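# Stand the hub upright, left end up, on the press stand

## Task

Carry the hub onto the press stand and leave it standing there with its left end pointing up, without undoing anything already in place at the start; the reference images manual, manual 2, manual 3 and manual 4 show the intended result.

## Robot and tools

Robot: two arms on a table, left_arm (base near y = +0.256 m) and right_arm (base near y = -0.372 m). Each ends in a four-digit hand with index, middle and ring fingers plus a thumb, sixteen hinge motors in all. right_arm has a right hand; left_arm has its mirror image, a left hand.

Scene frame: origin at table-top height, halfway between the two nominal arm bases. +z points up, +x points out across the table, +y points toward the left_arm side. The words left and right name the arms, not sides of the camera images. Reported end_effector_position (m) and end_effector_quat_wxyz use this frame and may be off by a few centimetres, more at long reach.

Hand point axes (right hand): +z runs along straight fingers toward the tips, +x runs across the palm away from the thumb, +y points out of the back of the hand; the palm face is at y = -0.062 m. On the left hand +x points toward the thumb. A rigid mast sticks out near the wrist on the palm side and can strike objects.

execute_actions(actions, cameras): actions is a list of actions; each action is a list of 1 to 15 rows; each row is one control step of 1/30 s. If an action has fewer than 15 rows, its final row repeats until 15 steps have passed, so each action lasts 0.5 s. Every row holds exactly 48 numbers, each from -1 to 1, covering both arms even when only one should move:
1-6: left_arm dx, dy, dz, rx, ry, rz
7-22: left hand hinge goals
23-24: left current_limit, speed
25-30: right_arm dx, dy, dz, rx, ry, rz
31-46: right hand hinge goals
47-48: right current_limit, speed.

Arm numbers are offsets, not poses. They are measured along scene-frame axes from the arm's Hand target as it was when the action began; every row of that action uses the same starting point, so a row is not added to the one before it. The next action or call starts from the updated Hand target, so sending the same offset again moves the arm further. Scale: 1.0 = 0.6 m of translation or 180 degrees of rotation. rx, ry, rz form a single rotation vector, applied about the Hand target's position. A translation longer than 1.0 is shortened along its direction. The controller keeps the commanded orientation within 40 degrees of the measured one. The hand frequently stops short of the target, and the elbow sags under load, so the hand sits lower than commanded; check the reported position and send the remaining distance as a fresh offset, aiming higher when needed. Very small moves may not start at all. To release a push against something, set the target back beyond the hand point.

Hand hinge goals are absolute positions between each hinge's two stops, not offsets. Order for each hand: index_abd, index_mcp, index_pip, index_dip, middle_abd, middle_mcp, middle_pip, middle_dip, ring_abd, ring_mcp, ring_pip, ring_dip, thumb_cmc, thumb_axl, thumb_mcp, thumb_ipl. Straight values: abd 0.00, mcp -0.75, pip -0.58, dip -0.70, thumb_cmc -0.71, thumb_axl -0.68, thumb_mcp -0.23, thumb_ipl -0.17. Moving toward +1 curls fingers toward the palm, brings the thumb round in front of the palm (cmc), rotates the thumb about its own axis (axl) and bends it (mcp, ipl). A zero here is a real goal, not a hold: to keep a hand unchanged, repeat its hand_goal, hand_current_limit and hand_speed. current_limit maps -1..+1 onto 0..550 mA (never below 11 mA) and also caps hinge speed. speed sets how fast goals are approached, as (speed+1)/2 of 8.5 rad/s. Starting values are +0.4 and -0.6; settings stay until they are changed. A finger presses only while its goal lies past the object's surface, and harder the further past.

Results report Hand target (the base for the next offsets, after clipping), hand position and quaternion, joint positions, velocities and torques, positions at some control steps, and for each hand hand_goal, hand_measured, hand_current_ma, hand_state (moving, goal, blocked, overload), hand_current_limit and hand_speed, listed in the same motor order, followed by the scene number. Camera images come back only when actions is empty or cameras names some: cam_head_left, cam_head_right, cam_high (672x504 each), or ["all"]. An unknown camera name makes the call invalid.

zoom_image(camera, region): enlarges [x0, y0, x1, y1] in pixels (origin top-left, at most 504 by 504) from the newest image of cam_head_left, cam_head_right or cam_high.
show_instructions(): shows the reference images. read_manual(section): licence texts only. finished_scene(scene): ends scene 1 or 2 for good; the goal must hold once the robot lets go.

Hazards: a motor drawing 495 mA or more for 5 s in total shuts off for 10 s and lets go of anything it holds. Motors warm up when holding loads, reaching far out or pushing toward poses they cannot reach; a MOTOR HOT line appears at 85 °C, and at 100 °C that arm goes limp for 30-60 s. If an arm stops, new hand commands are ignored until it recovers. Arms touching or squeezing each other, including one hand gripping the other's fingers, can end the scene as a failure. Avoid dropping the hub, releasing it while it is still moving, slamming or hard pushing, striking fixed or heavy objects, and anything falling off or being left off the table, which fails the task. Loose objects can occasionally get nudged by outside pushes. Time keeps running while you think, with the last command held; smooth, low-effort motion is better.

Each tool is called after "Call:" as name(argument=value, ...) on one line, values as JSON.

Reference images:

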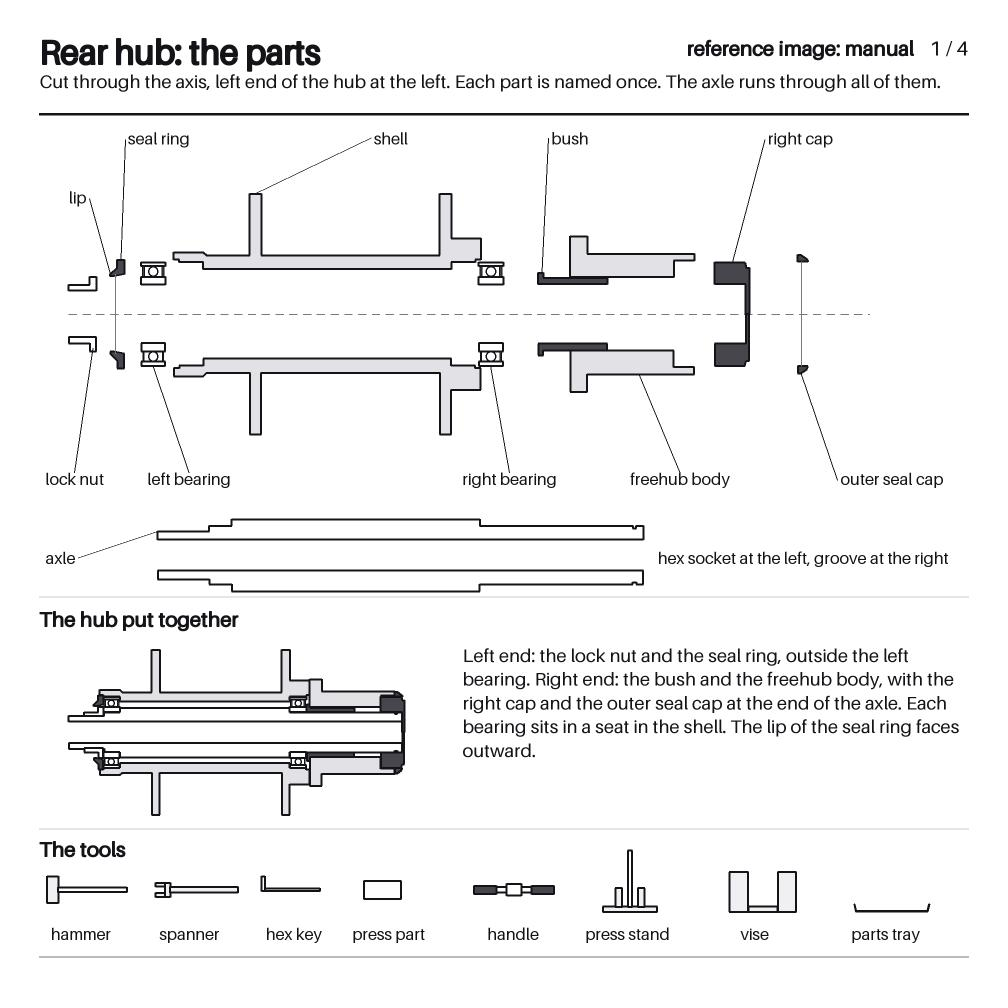

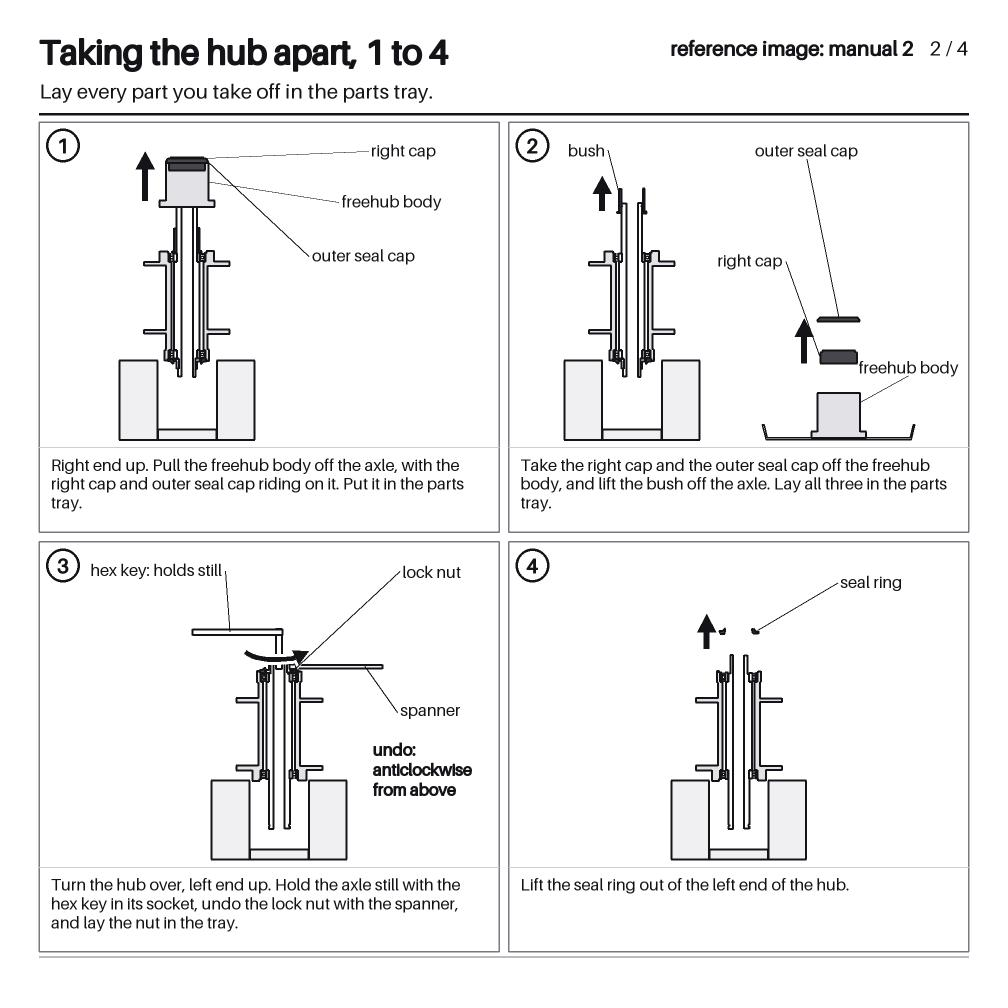

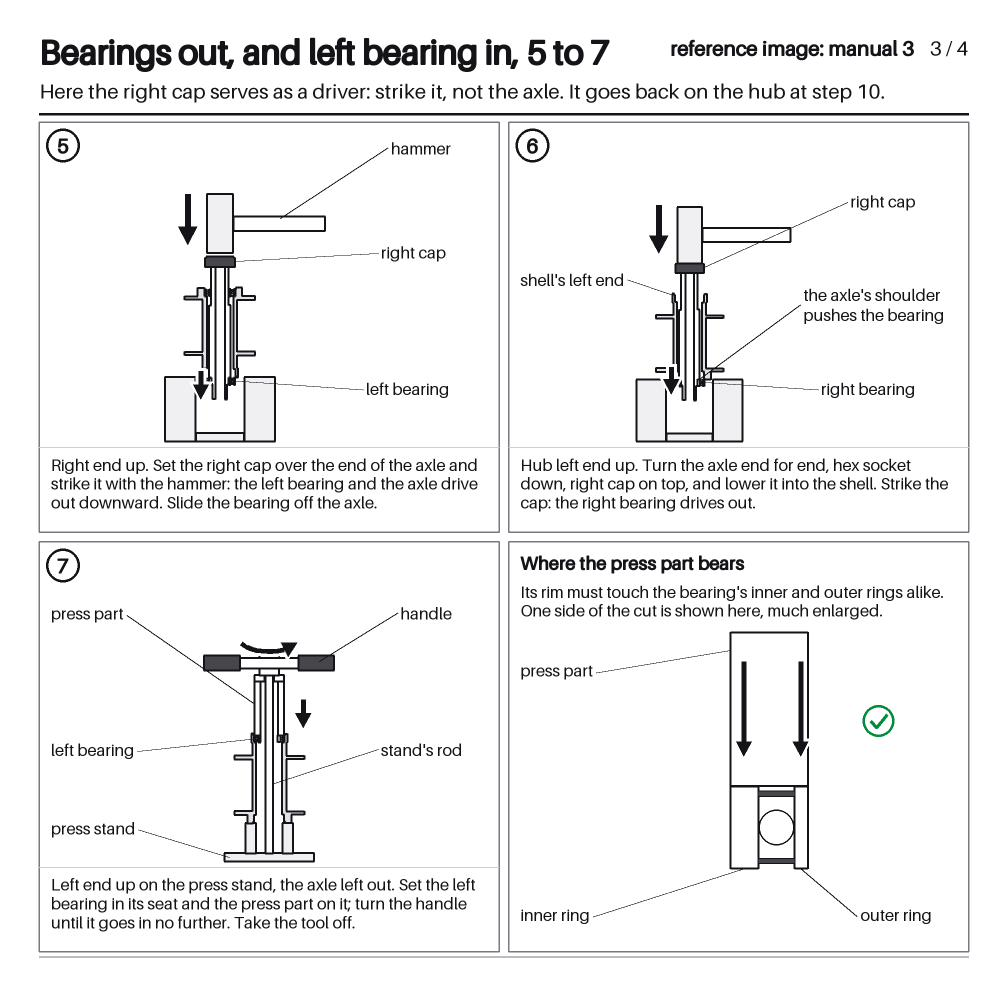

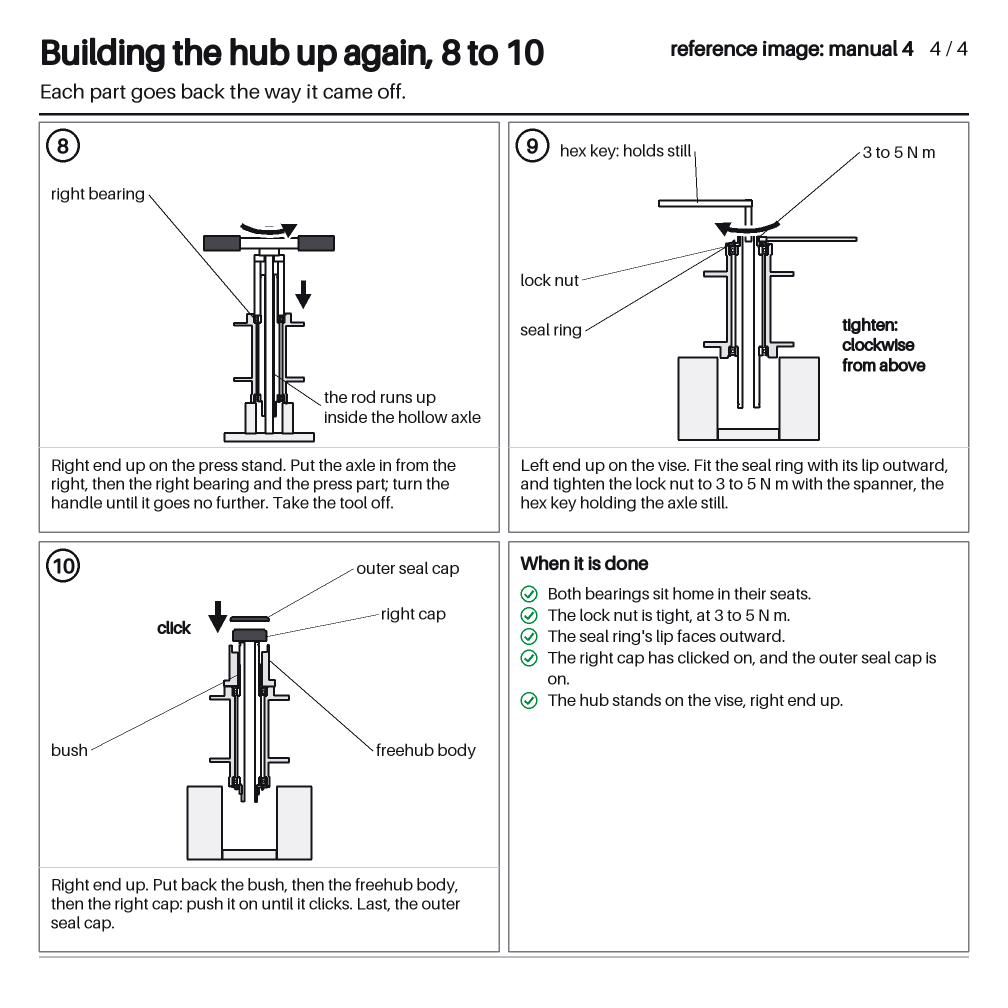

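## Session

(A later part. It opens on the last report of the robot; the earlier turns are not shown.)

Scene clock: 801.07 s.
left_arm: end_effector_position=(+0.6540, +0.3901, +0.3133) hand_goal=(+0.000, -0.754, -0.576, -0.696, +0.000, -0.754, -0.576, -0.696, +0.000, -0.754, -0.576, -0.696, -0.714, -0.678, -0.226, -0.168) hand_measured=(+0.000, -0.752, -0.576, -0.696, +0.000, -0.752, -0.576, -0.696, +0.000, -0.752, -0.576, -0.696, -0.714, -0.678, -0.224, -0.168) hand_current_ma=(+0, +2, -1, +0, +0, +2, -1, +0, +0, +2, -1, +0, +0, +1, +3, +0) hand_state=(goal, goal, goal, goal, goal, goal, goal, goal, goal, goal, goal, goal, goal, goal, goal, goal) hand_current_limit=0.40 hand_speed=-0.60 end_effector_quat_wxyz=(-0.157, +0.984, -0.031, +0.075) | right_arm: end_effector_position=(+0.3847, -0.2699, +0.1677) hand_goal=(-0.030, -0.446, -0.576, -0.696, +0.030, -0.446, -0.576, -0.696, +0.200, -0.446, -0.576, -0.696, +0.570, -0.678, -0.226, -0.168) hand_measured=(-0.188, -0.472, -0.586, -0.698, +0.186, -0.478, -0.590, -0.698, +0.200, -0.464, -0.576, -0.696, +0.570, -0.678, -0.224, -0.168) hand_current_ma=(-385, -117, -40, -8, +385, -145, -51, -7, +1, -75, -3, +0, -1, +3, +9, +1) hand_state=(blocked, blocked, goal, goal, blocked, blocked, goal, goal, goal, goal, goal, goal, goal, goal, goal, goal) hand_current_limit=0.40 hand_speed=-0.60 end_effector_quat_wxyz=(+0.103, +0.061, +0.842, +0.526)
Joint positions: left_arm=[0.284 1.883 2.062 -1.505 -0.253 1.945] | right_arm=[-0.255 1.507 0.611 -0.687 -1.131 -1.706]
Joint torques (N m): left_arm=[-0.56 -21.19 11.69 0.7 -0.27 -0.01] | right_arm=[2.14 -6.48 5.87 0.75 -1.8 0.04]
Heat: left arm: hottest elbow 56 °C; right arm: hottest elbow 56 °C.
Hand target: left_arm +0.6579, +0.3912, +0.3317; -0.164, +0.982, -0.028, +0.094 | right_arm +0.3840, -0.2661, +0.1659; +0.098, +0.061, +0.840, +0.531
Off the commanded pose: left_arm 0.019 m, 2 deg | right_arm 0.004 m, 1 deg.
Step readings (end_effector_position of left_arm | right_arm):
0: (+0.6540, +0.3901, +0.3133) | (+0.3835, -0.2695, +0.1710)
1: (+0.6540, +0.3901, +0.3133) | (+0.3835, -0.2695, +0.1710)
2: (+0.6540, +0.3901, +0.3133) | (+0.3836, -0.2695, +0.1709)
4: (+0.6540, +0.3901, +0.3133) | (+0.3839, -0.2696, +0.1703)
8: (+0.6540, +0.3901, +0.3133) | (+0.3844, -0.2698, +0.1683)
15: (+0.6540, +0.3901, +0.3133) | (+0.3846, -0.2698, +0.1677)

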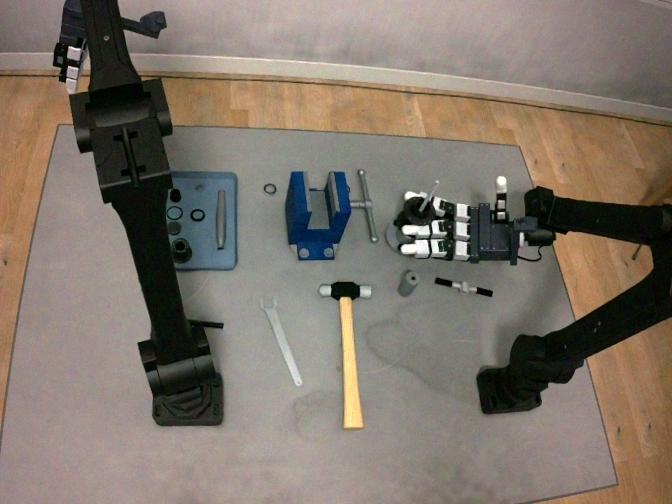

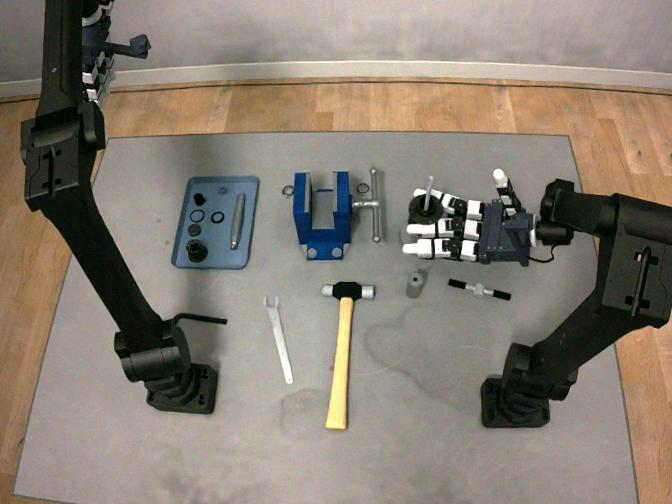

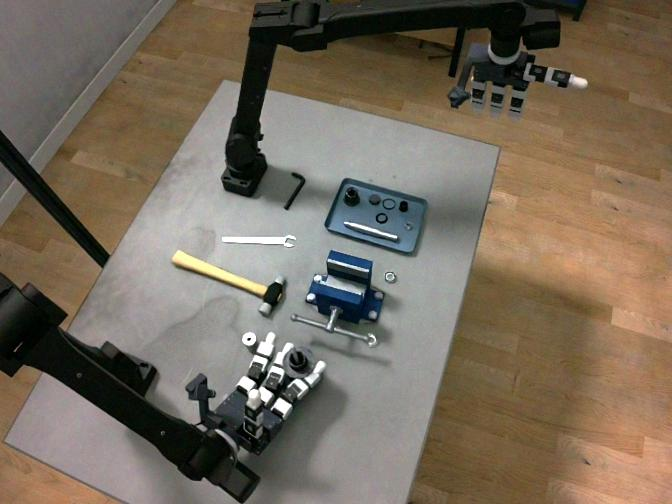

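Call:
execute_actions(actions=[[[0,0,0,0,0,0, 0,-0.754,-0.576,-0.696, 0,-0.754,-0.576,-0.696, 0,-0.754,-0.576,-0.696, -0.714,-0.678,-0.226,-0.168, 0.4,-0.6, -0.005,0,-0.005,0.0,0.0,0.0, -0.03,-0.445,-0.576,-0.696, 0.03,-0.445,-0.576,-0.696, 0.2,-0.445,-0.576,-0.696, 0.571,-0.678,-0.226,-0.168, 0.4,-0.6]]])

Call:
execute_actions(actions=[[[0,0,0,0,0,0, 0,-0.754,-0.576,-0.696, 0,-0.754,-0.576,-0.696, 0,-0.754,-0.576,-0.696, -0.714,-0.678,-0.226,-0.168, 0.4,-0.6, 0,0,-0.006,0.0,0.0,0.0, -0.03,-0.445,-0.576,-0.696, 0.03,-0.445,-0.576,-0.696, 0.2,-0.445,-0.576,-0.696, 0.571,-0.678,-0.226,-0.168, 0.4,-0.6]]])

Scene clock: 823.10 s.
left_arm: end_effector_position=(+0.6540, +0.3901, +0.3133) hand_goal=(+0.000, -0.754, -0.576, -0.696, +0.000, -0.754, -0.576, -0.696, +0.000, -0.754, -0.576, -0.696, -0.714, -0.678, -0.226, -0.168) hand_measured=(+0.000, -0.752, -0.576, -0.696, +0.000, -0.752, -0.576, -0.696, +0.000, -0.752, -0.576, -0.696, -0.714, -0.678, -0.224, -0.168) hand_current_ma=(+0, +2, -1, +0, +0, +2, -1, +0, +0, +2, -1, +0, +0, +1, +3, +0) hand_state=(goal, goal, goal, goal, goal, goal, goal, goal, goal, goal, goal, goal, goal, goal, goal, goal) hand_current_limit=0.40 hand_speed=-0.60 end_effector_quat_wxyz=(-0.157, +0.984, -0.031, +0.075) | right_arm: end_effector_position=(+0.3831, -0.2694, +0.1670) hand_goal=(-0.030, -0.446, -0.576, -0.696, +0.030, -0.446, -0.576, -0.696, +0.200, -0.446, -0.576, -0.696, +0.570, -0.678, -0.226, -0.168) hand_measured=(-0.188, -0.472, -0.586, -0.698, +0.186, -0.478, -0.590, -0.698, +0.200, -0.464, -0.576, -0.696, +0.570, -0.678, -0.224, -0.168) hand_current_ma=(-385, -116, -40, -8, +385, -145, -51, -7, +1, -75, -3, +0, -1, +3, +9, +1) hand_state=(blocked, blocked, goal, goal, blocked, blocked, goal, goal, goal, goal, goal, goal, goal, goal, goal, goal) hand_current_limit=0.40 hand_speed=-0.60 end_effector_quat_wxyz=(+0.105, +0.060, +0.841, +0.527)
Joint positions: left_arm=[0.284 1.883 2.062 -1.505 -0.253 1.945] | right_arm=[-0.255 1.507 0.604 -0.678 -1.134 -1.706]
Joint torques (N m): left_arm=[-0.73 -21.13 11.69 0.69 -0.26 -0.02] | right_arm=[1.85 -6.3 5.56 0.68 -1.65 -0.02]
Heat: left arm: hottest elbow 56 °C; right arm: hottest elbow 54 °C.
Hand target: left_arm +0.6579, +0.3912, +0.3317; -0.164, +0.982, -0.028, +0.094 | right_arm +0.3810, -0.2661, +0.1629; +0.098, +0.061, +0.840, +0.531
Off the commanded pose: left_arm 0.019 m, 2 deg | right_arm 0.006 m, 1 deg.
Step readings (end_effector_position of left_arm | right_arm):
0: (+0.6540, +0.3901, +0.3133) | (+0.3847, -0.2699, +0.1677)
1: (+0.6540, +0.3901, +0.3133) | (+0.3847, -0.2699, +0.1677)
2: (+0.6540, +0.3901, +0.3133) | (+0.3844, -0.2698, +0.1675)
4: (+0.6540, +0.3901, +0.3133) | (+0.3837, -0.2696, +0.1671)
8: (+0.6540, +0.3901, +0.3133) | (+0.3831, -0.2694, +0.1670)
15: (+0.6540, +0.3901, +0.3133) | (+0.3831, -0.2694, +0.1670)

Scene clock: 823.80 s.
left_arm: end_effector_position=(+0.6540, +0.3901, +0.3133) hand_goal=(+0.000, -0.754, -0.576, -0.696, +0.000, -0.754, -0.576, -0.696, +0.000, -0.754, -0.576, -0.696, -0.714, -0.678, -0.226, -0.168) hand_measured=(+0.000, -0.752, -0.576, -0.696, +0.000, -0.752, -0.576, -0.696, +0.000, -0.752, -0.576, -0.696, -0.714, -0.678, -0.224, -0.168) hand_current_ma=(+0, +2, -1, +0, +0, +2, -1, +0, +0, +2, -1, +0, +0, +1, +3, +0) hand_state=(goal, goal, goal, goal, goal, goal, goal, goal, goal, goal, goal, goal, goal, goal, goal, goal) hand_current_limit=0.40 hand_speed=-0.60 end_effector_quat_wxyz=(-0.157, +0.984, -0.031, +0.075) | right_arm: end_effector_position=(+0.3832, -0.2695, +0.1654) hand_goal=(-0.030, -0.446, -0.576, -0.696, +0.030, -0.446, -0.576, -0.696, +0.200, -0.446, -0.576, -0.696, +0.570, -0.678, -0.226, -0.168) hand_measured=(-0.188, -0.466, -0.586, -0.698, +0.186, -0.470, -0.586, -0.698, +0.200, -0.464, -0.576, -0.696, +0.570, -0.678, -0.224, -0.168) hand_current_ma=(-385, -86, -36, -8, +385, -103, -42, -7, +1, -75, -3, +0, -1, +3, +9, +1) hand_state=(blocked, blocked, goal, goal, blocked, blocked, goal, goal, goal, goal, goal, goal, goal, goal, goal, goal) hand_current_limit=0.40 hand_speed=-0.60 end_effector_quat_wxyz=(+0.107, +0.059, +0.840, +0.528)
Joint positions: left_arm=[0.284 1.883 2.062 -1.505 -0.253 1.945] | right_arm=[-0.255 1.513 0.602 -0.666 -1.138 -1.706]
Joint torques (N m): left_arm=[-0.62 -21.07 11.7 0.69 -0.26 -0.01] | right_arm=[1.85 -6.01 5.44 0.73 -1.49 -0.02]
Heat: left arm: hottest elbow 56 °C; right arm: hottest elbow 54 °C.
Hand target: left_arm +0.6579, +0.3912, +0.3317; -0.164, +0.982, -0.028, +0.094 | right_arm +0.3810, -0.2661, +0.1594; +0.098, +0.061, +0.840, +0.531
Off the commanded pose: left_arm 0.019 m, 2 deg | right_arm 0.007 m, 1 deg.
Step readings (end_effector_position of left_arm | right_arm):
0: (+0.6540, +0.3901, +0.3133) | (+0.3831, -0.2694, +0.1670)
1: (+0.6540, +0.3901, +0.3133) | (+0.3831, -0.2694, +0.1670)
2: (+0.6540, +0.3901, +0.3133) | (+0.3831, -0.2694, +0.1669)
4: (+0.6540, +0.3901, +0.3133) | (+0.3830, -0.2694, +0.1666)
8: (+0.6540, +0.3901, +0.3133) | (+0.3833, -0.2695, +0.1657)
15: (+0.6540, +0.3901, +0.3133) | (+0.3833, -0.2695, +0.1655)

Call:
execute_actions(actions=[[[0,0,0,0,0,0, 0,-0.754,-0.576,-0.696, 0,-0.754,-0.576,-0.696, 0,-0.754,-0.576,-0.696, -0.714,-0.678,-0.226,-0.168, 0.4,-0.6, 0,0,-0.004,0.0,0.0,0.0, -0.03,-0.445,-0.576,-0.696, 0.03,-0.445,-0.576,-0.696, 0.2,-0.445,-0.576,-0.696, 0.571,-0.678,-0.226,-0.168, 0.4,-0.6]]], cameras=["all"])

Call:
zoom_image(camera="cam_head_left", region=[380, 175, 450, 265])

Call:
zoom_image(camera="cam_head_right", region=[390, 170, 460, 260])

Call:
zoom_image(camera="cam_high", region=[270, 330, 340, 400])

Scene clock: 833.73 s.
left_arm: end_effector_position=(+0.6540, +0.3901, +0.3133) hand_goal=(+0.000, -0.754, -0.576, -0.696, +0.000, -0.754, -0.576, -0.696, +0.000, -0.754, -0.576, -0.696, -0.714, -0.678, -0.226, -0.168) hand_measured=(+0.000, -0.752, -0.576, -0.696, +0.000, -0.752, -0.576, -0.696, +0.000, -0.752, -0.576, -0.696, -0.714, -0.678, -0.224, -0.168) hand_current_ma=(+0, +2, -1, +0, +0, +2, -1, +0, +0, +2, -1, +0, +0, +1, +3, +0) hand_state=(goal, goal, goal, goal, goal, goal, goal, goal, goal, goal, goal, goal, goal, goal, goal, goal) hand_current_limit=0.40 hand_speed=-0.60 end_effector_quat_wxyz=(-0.157, +0.984, -0.031, +0.075) | right_arm: end_effector_position=(+0.3834, -0.2695, +0.1639) hand_goal=(-0.030, -0.446, -0.576, -0.696, +0.030, -0.446, -0.576, -0.696, +0.200, -0.446, -0.576, -0.696, +0.570, -0.678, -0.226, -0.168) hand_measured=(-0.188, -0.460, -0.582, -0.698, +0.186, -0.462, -0.582, -0.698, +0.200, -0.464, -0.576, -0.696, +0.570, -0.678, -0.224, -0.168) hand_current_ma=(-385, -56, -23, -8, +385, -68, -25, -7, +1, -75, -3, +0, -1, +3, +9, +1) hand_state=(blocked, goal, goal, goal, blocked, goal, goal, goal, goal, goal, goal, goal, goal, goal, goal, goal) hand_current_limit=0.40 hand_speed=-0.60 end_effector_quat_wxyz=(+0.107, +0.059, +0.840, +0.529)
Joint positions: left_arm=[0.284 1.883 2.062 -1.505 -0.253 1.945] | right_arm=[-0.255 1.519 0.601 -0.658 -1.14 -1.706]
Joint torques (N m): left_arm=[-0.62 -21.19 11.67 0.7 -0.27 -0.02] | right_arm=[1.85 -5.83 5.35 0.73 -1.38 -0.02]
Heat: left arm: hottest elbow 56 °C; right arm: hottest elbow 53 °C.
Hand target: left_arm +0.6579, +0.3912, +0.3317; -0.164, +0.982, -0.028, +0.094 | right_arm +0.3810, -0.2661, +0.1569; +0.098, +0.061, +0.840, +0.531
Off the commanded pose: left_arm 0.019 m, 2 deg | right_arm 0.008 m, 1 deg.
Step readings (end_effector_position of left_arm | right_arm):
0: (+0.6540, +0.3901, +0.3133) | (+0.3832, -0.2695, +0.1654)
1: (+0.6540, +0.3901, +0.3133) | (+0.3832, -0.2695, +0.1653)
2: (+0.6540, +0.3901, +0.3133) | (+0.3832, -0.2695, +0.1653)
4: (+0.6540, +0.3901, +0.3133) | (+0.3833, -0.2695, +0.1649)
8: (+0.6540, +0.3901, +0.3133) | (+0.3834, -0.2695, +0.1641)
15: (+0.6540, +0.3901, +0.3133) | (+0.3834, -0.2695, +0.1639)

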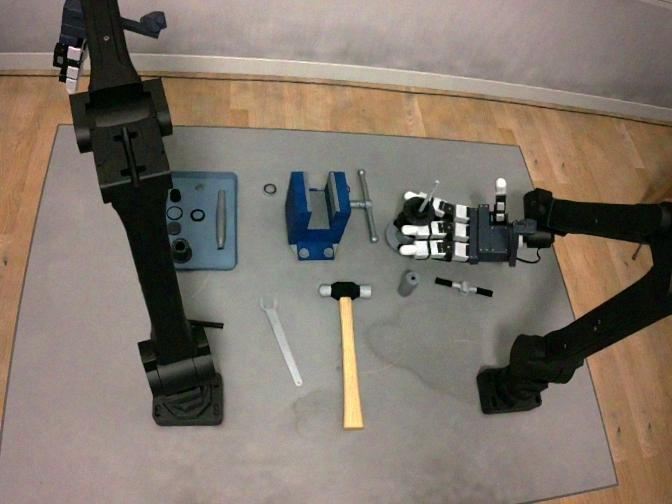

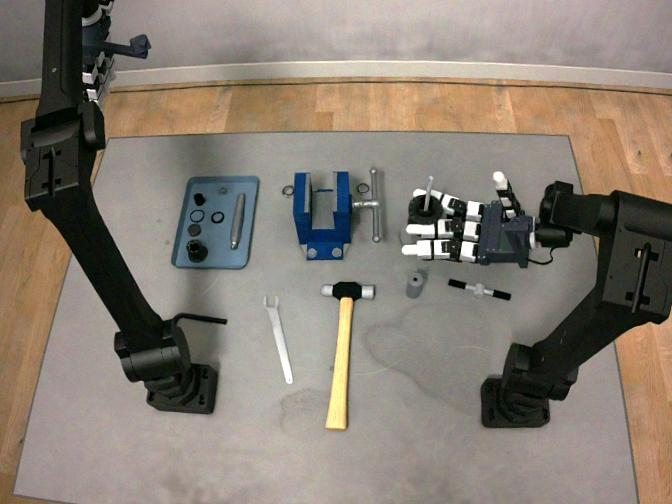

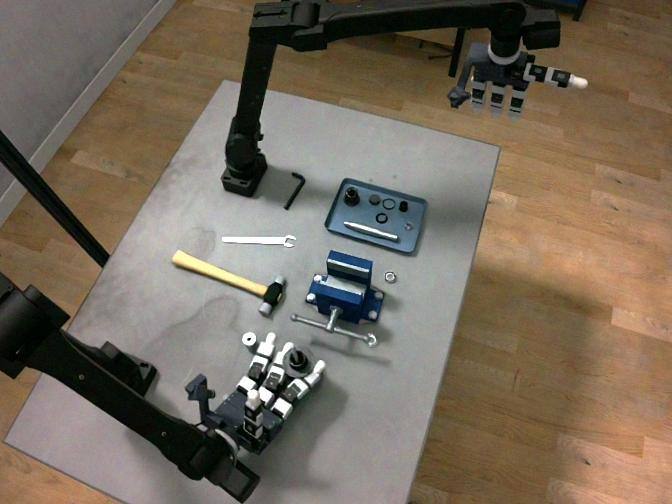

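Scaled by 5.600 from the camera's 672x504 image, which has a finer 960x720 frame.

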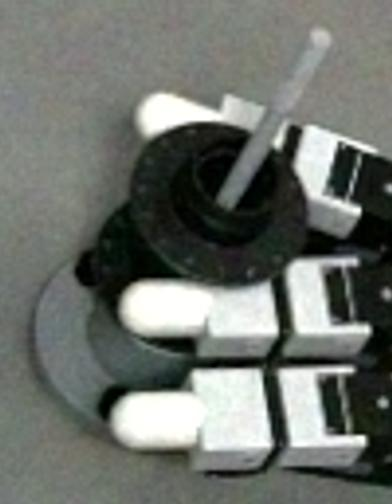

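Scaled by 5.600 from the camera's 672x504 image, which has a finer 960x720 frame.

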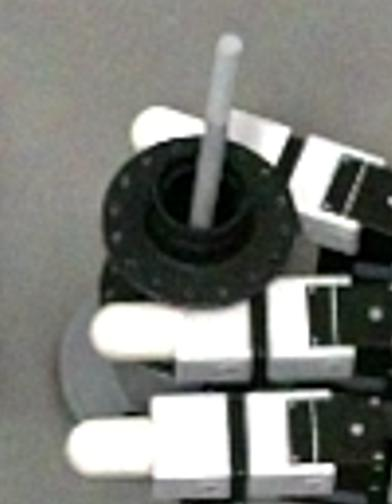

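Scaled by 7.200 from the camera's 672x504 image, which has a finer 960x720 frame.

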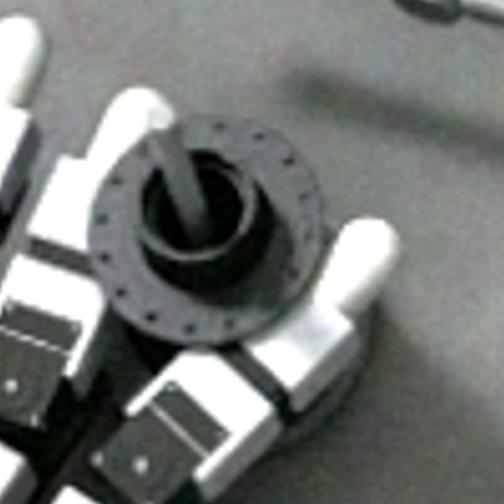

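Call:
execute_actions(actions=[[[0,0,0,0,0,0, 0,-0.754,-0.576,-0.696, 0,-0.754,-0.576,-0.696, 0,-0.754,-0.576,-0.696, -0.714,-0.678,-0.226,-0.168, 0.4,-0.6, 0,0,0,0.0,0.0,0.0, -0.13,-0.445,-0.576,-0.696, 0.13,-0.445,-0.576,-0.696, 0.24,-0.445,-0.576,-0.696, 0.571,-0.678,-0.226,-0.168, 0.4,-0.9]],[[0,0,0,0,0,0, 0,-0.754,-0.576,-0.696, 0,-0.754,-0.576,-0.696, 0,-0.754,-0.576,-0.696, -0.714,-0.678,-0.226,-0.168, 0.4,-0.6, 0,0,0,0.0,0.0,0.0, -0.18,-0.445,-0.576,-0.696, 0.18,-0.445,-0.576,-0.696, 0.24,-0.445,-0.576,-0.696, 0.571,-0.678,-0.226,-0.168, 0.4,-0.9]]], cameras=["all"])

Call:
zoom_image(camera="cam_head_left", region=[380, 175, 450, 265])

Call:
zoom_image(camera="cam_head_right", region=[390, 170, 460, 260])

Call:
zoom_image(camera="cam_high", region=[270, 330, 340, 400])

Scene clock: 888.93 s.
left_arm: end_effector_position=(+0.6540, +0.3901, +0.3133) hand_goal=(+0.000, -0.754, -0.576, -0.696, +0.000, -0.754, -0.576, -0.696, +0.000, -0.754, -0.576, -0.696, -0.714, -0.678, -0.226, -0.168) hand_measured=(+0.000, -0.752, -0.576, -0.696, +0.000, -0.752, -0.576, -0.696, +0.000, -0.752, -0.576, -0.696, -0.714, -0.678, -0.224, -0.168) hand_current_ma=(+0, +2, -1, +0, +0, +2, -1, +0, +0, +2, -1, +0, +0, +1, +3, +0) hand_state=(goal, goal, goal, goal, goal, goal, goal, goal, goal, goal, goal, goal, goal, goal, goal, goal) hand_current_limit=0.40 hand_speed=-0.60 end_effector_quat_wxyz=(-0.157, +0.984, -0.031, +0.075) | right_arm: end_effector_position=(+0.3834, -0.2695, +0.1639) hand_goal=(-0.180, -0.446, -0.576, -0.696, +0.180, -0.446, -0.576, -0.696, +0.240, -0.446, -0.576, -0.696, +0.570, -0.678, -0.226, -0.168) hand_measured=(-0.196, -0.460, -0.582, -0.698, +0.194, -0.462, -0.582, -0.698, +0.238, -0.464, -0.576, -0.696, +0.570, -0.678, -0.224, -0.168) hand_current_ma=(-51, -56, -22, -8, +44, -68, -20, -7, -7, -75, -3, +0, -1, +3, +9, +1) hand_state=(goal, goal, goal, goal, goal, goal, goal, goal, goal, goal, goal, goal, goal, goal, goal, goal) hand_current_limit=0.40 hand_speed=-0.90 end_effector_quat_wxyz=(+0.107, +0.059, +0.840, +0.529)
Joint positions: left_arm=[0.284 1.883 2.062 -1.505 -0.253 1.945] | right_arm=[-0.255 1.519 0.601 -0.658 -1.14 -1.706]
Joint torques (N m): left_arm=[-0.56 -21.13 11.67 0.66 -0.25 -0.02] | right_arm=[1.85 -5.95 5.33 0.73 -1.38 -0.02]
Heat: left arm: hottest elbow 57 °C; right arm: hottest elbow 49 °C.
Hand target: left_arm +0.6579, +0.3912, +0.3317; -0.164, +0.982, -0.028, +0.094 | right_arm +0.3810, -0.2661, +0.1570; +0.098, +0.061, +0.840, +0.531
Off the commanded pose: left_arm 0.019 m, 2 deg | right_arm 0.008 m, 1 deg.
Step readings (end_effector_position of left_arm | right_arm):
0: (+0.6540, +0.3901, +0.3133) | (+0.3834, -0.2695, +0.1639)
1: (+0.6540, +0.3901, +0.3133) | (+0.3834, -0.2695, +0.1639)
2: (+0.6540, +0.3901, +0.3133) | (+0.3834, -0.2695, +0.1639)
4: (+0.6540, +0.3901, +0.3133) | (+0.3834, -0.2695, +0.1639)
8: (+0.6540, +0.3901, +0.3133) | (+0.3834, -0.2695, +0.1639)
15: (+0.6540, +0.3901, +0.3133) | (+0.3834, -0.2695, +0.1639)
16: (+0.6540, +0.3901, +0.3133) | (+0.3834, -0.2695, +0.1639)
17: (+0.6540, +0.3901, +0.3133) | (+0.3834, -0.2695, +0.1639)
19: (+0.6540, +0.3901, +0.3133) | (+0.3834, -0.2695, +0.1639)
23: (+0.6540, +0.3901, +0.3133) | (+0.3834, -0.2695, +0.1639)
30: (+0.6540, +0.3901, +0.3133) | (+0.3834, -0.2695, +0.1639)

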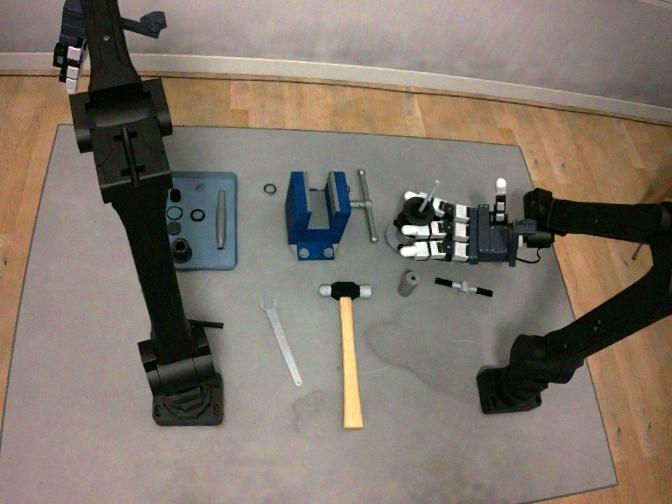

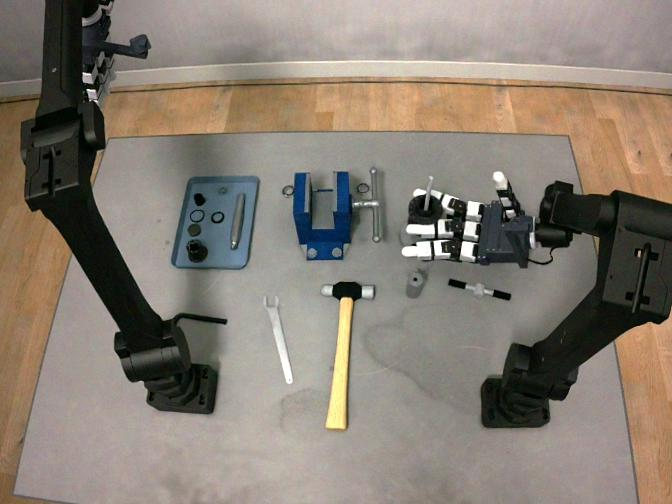

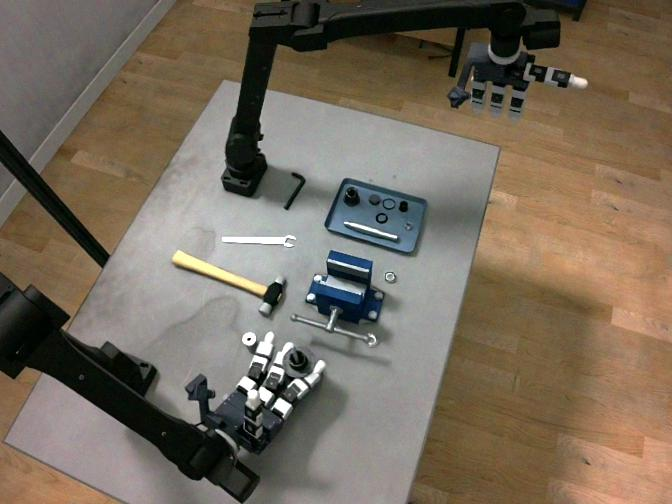

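Scaled by 5.600 from the camera's 672x504 image, which has a finer 960x720 frame.

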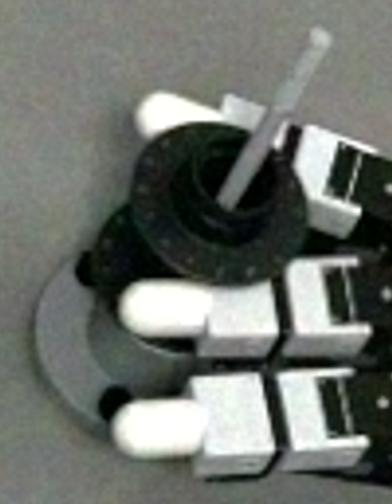

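Scaled by 5.600 from the camera's 672x504 image, which has a finer 960x720 frame.

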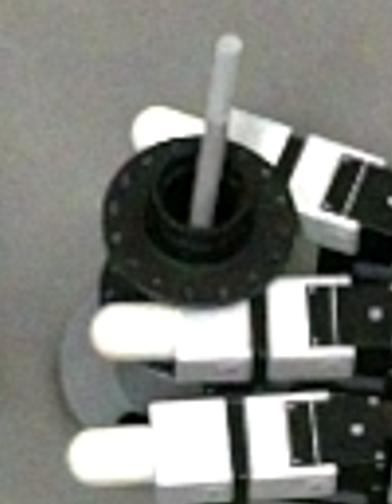

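Scaled by 7.200 from the camera's 672x504 image, which has a finer 960x720 frame.

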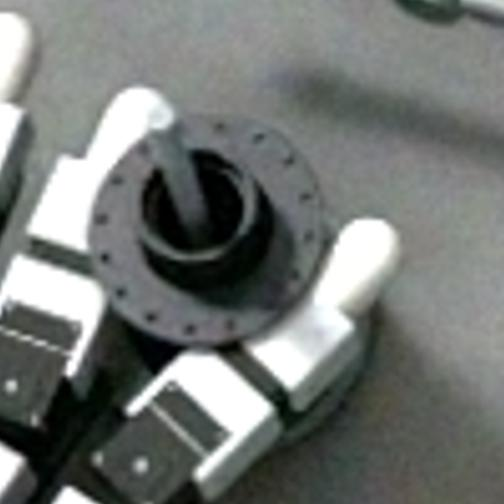

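Call:
execute_actions(actions=[[[0,0,0,0,0,0, 0,-0.754,-0.576,-0.696, 0,-0.754,-0.576,-0.696, 0,-0.754,-0.576,-0.696, -0.714,-0.678,-0.226,-0.168, 0.4,-0.6, 0,0,-0.003,0.0,0.0,0.0, -0.235,-0.445,-0.576,-0.696, 0.235,-0.445,-0.576,-0.696, 0.27,-0.445,-0.576,-0.696, 0.571,-0.678,-0.226,-0.168, 0.4,-0.9]]], cameras=["all"])

Call:
zoom_image(camera="cam_high", region=[260, 320, 340, 400])

Call:
zoom_image(camera="cam_head_left", region=[380, 175, 450, 265])

Scene clock: 900.33 s.
left_arm: end_effector_position=(+0.6540, +0.3901, +0.3133) hand_goal=(+0.000, -0.754, -0.576, -0.696, +0.000, -0.754, -0.576, -0.696, +0.000, -0.754, -0.576, -0.696, -0.714, -0.678, -0.226, -0.168) hand_measured=(+0.000, -0.752, -0.576, -0.696, +0.000, -0.752, -0.576, -0.696, +0.000, -0.752, -0.576, -0.696, -0.714, -0.678, -0.224, -0.168) hand_current_ma=(+0, +2, -1, +0, +0, +2, -1, +0, +0, +2, -1, +0, +0, +1, +3, +0) hand_state=(goal, goal, goal, goal, goal, goal, goal, goal, goal, goal, goal, goal, goal, goal, goal, goal) hand_current_limit=0.40 hand_speed=-0.60 end_effector_quat_wxyz=(-0.157, +0.984, -0.031, +0.075) | right_arm: end_effector_position=(+0.3840, -0.2697, +0.1620) hand_goal=(-0.236, -0.446, -0.576, -0.696, +0.234, -0.446, -0.576, -0.696, +0.270, -0.446, -0.576, -0.696, +0.570, -0.678, -0.226, -0.168) hand_measured=(-0.240, -0.460, -0.582, -0.698, +0.230, -0.462, -0.582, -0.698, +0.268, -0.464, -0.576, -0.696, +0.570, -0.678, -0.224, -0.168) hand_current_ma=(-12, -56, -21, -8, -9, -68, -20, -7, -7, -75, -3, +0, -1, +3, +9, +1) hand_state=(goal, goal, goal, goal, goal, goal, goal, goal, goal, goal, goal, goal, goal, goal, goal, goal) hand_current_limit=0.40 hand_speed=-0.90 end_effector_quat_wxyz=(+0.108, +0.058, +0.840, +0.529)
Joint positions: left_arm=[0.284 1.883 2.062 -1.505 -0.253 1.945] | right_arm=[-0.255 1.526 0.601 -0.65 -1.14 -1.706]
Joint torques (N m): left_arm=[-0.56 -21.13 11.67 0.69 -0.27 -0.01] | right_arm=[1.85 -6.07 5.18 0.66 -1.38 -0.01]
Heat: left arm: hottest elbow 57 °C; right arm: hottest elbow 49 °C.
Hand target: left_arm +0.6579, +0.3912, +0.3317; -0.164, +0.982, -0.028, +0.094 | right_arm +0.3810, -0.2661, +0.1552; +0.098, +0.061, +0.840, +0.531
Off the commanded pose: left_arm 0.019 m, 2 deg | right_arm 0.008 m, 1 deg.
Step readings (end_effector_position of left_arm | right_arm):
0: (+0.6540, +0.3901, +0.3133) | (+0.3834, -0.2695, +0.1639)
1: (+0.6540, +0.3901, +0.3133) | (+0.3834, -0.2696, +0.1639)
2: (+0.6540, +0.3901, +0.3133) | (+0.3834, -0.2696, +0.1638)
4: (+0.6540, +0.3901, +0.3133) | (+0.3836, -0.2696, +0.1633)
8: (+0.6540, +0.3901, +0.3133) | (+0.3839, -0.2697, +0.1621)
15: (+0.6540, +0.3901, +0.3133) | (+0.3840, -0.2697, +0.1620)

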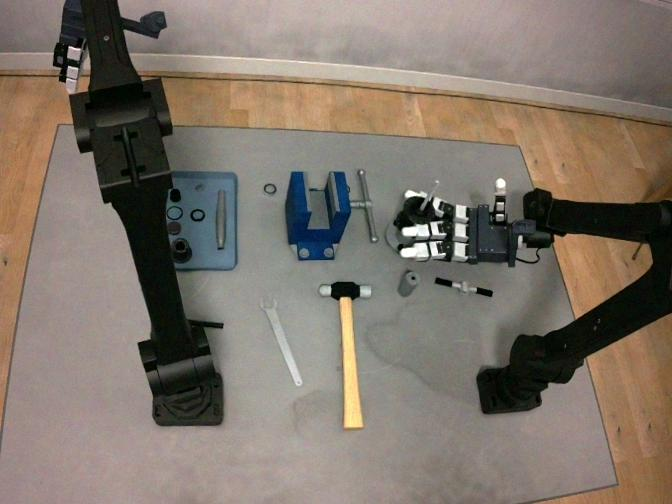

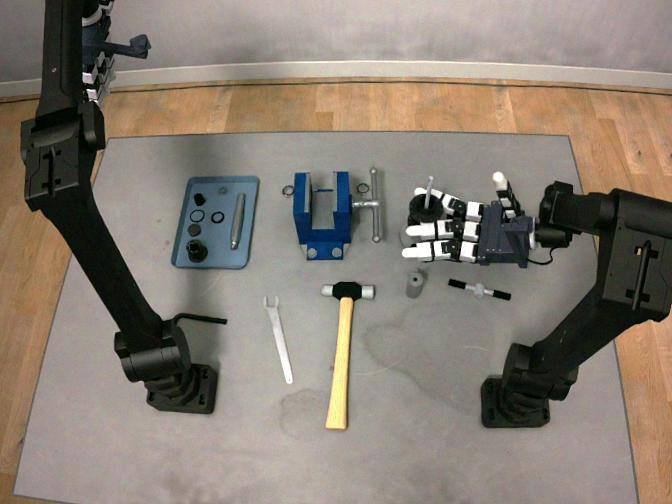

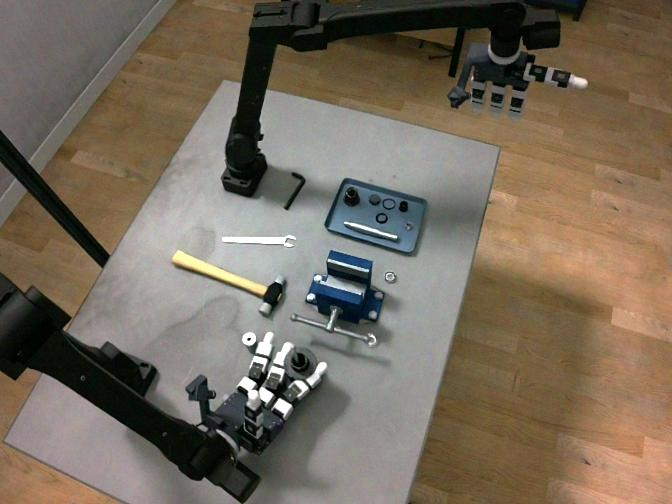

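Scaled by 6.300 from the camera's 672x504 image, which has a finer 960x720 frame.

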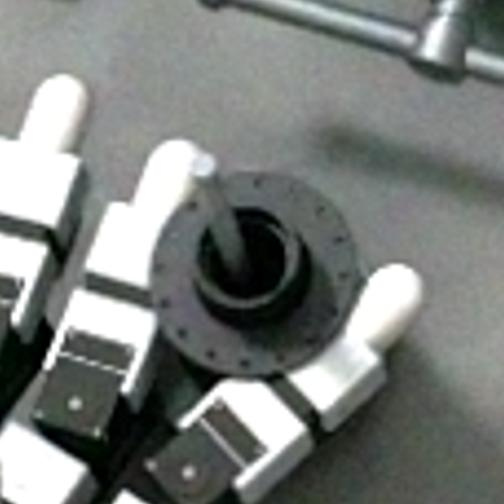

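Scaled by 5.600 from the camera's 672x504 image, which has a finer 960x720 frame.

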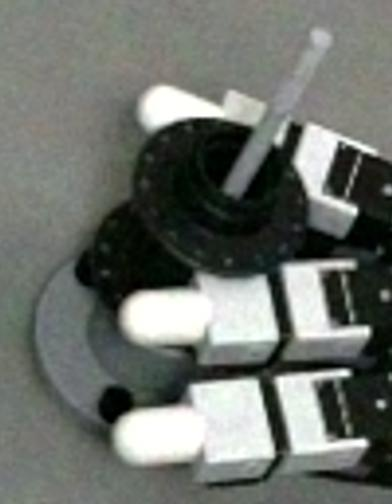

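Call:
zoom_image(camera="cam_head_right", region=[400, 170, 450, 230])

Call:
zoom_image(camera="cam_head_left", region=[395, 175, 445, 235])

Call:
zoom_image(camera="cam_high", region=[270, 330, 330, 390])

Scaled by 8.400 from the camera's 672x504 image, which has a finer 960x720 frame.

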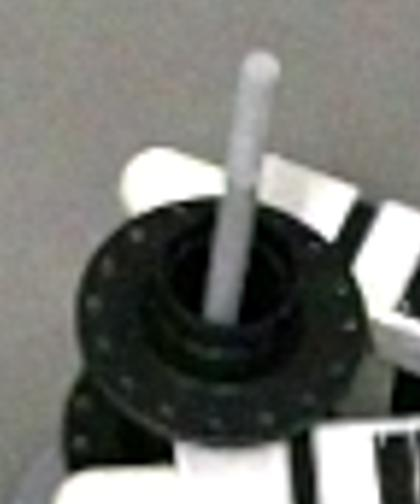

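Scaled by 8.400 from the camera's 672x504 image, which has a finer 960x720 frame.

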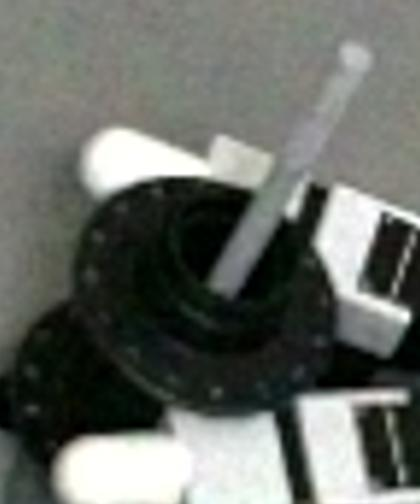

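Scaled by 8.400 from the camera's 672x504 image, which has a finer 960x720 frame.

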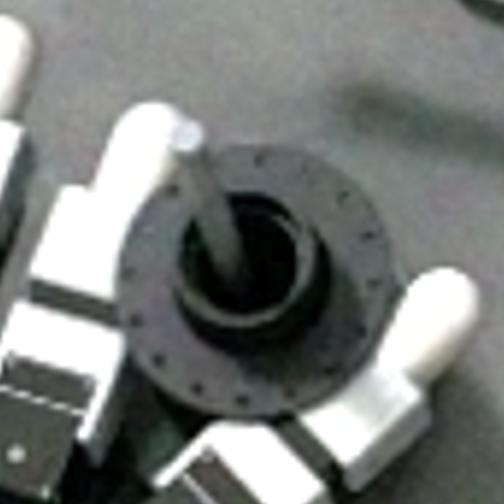

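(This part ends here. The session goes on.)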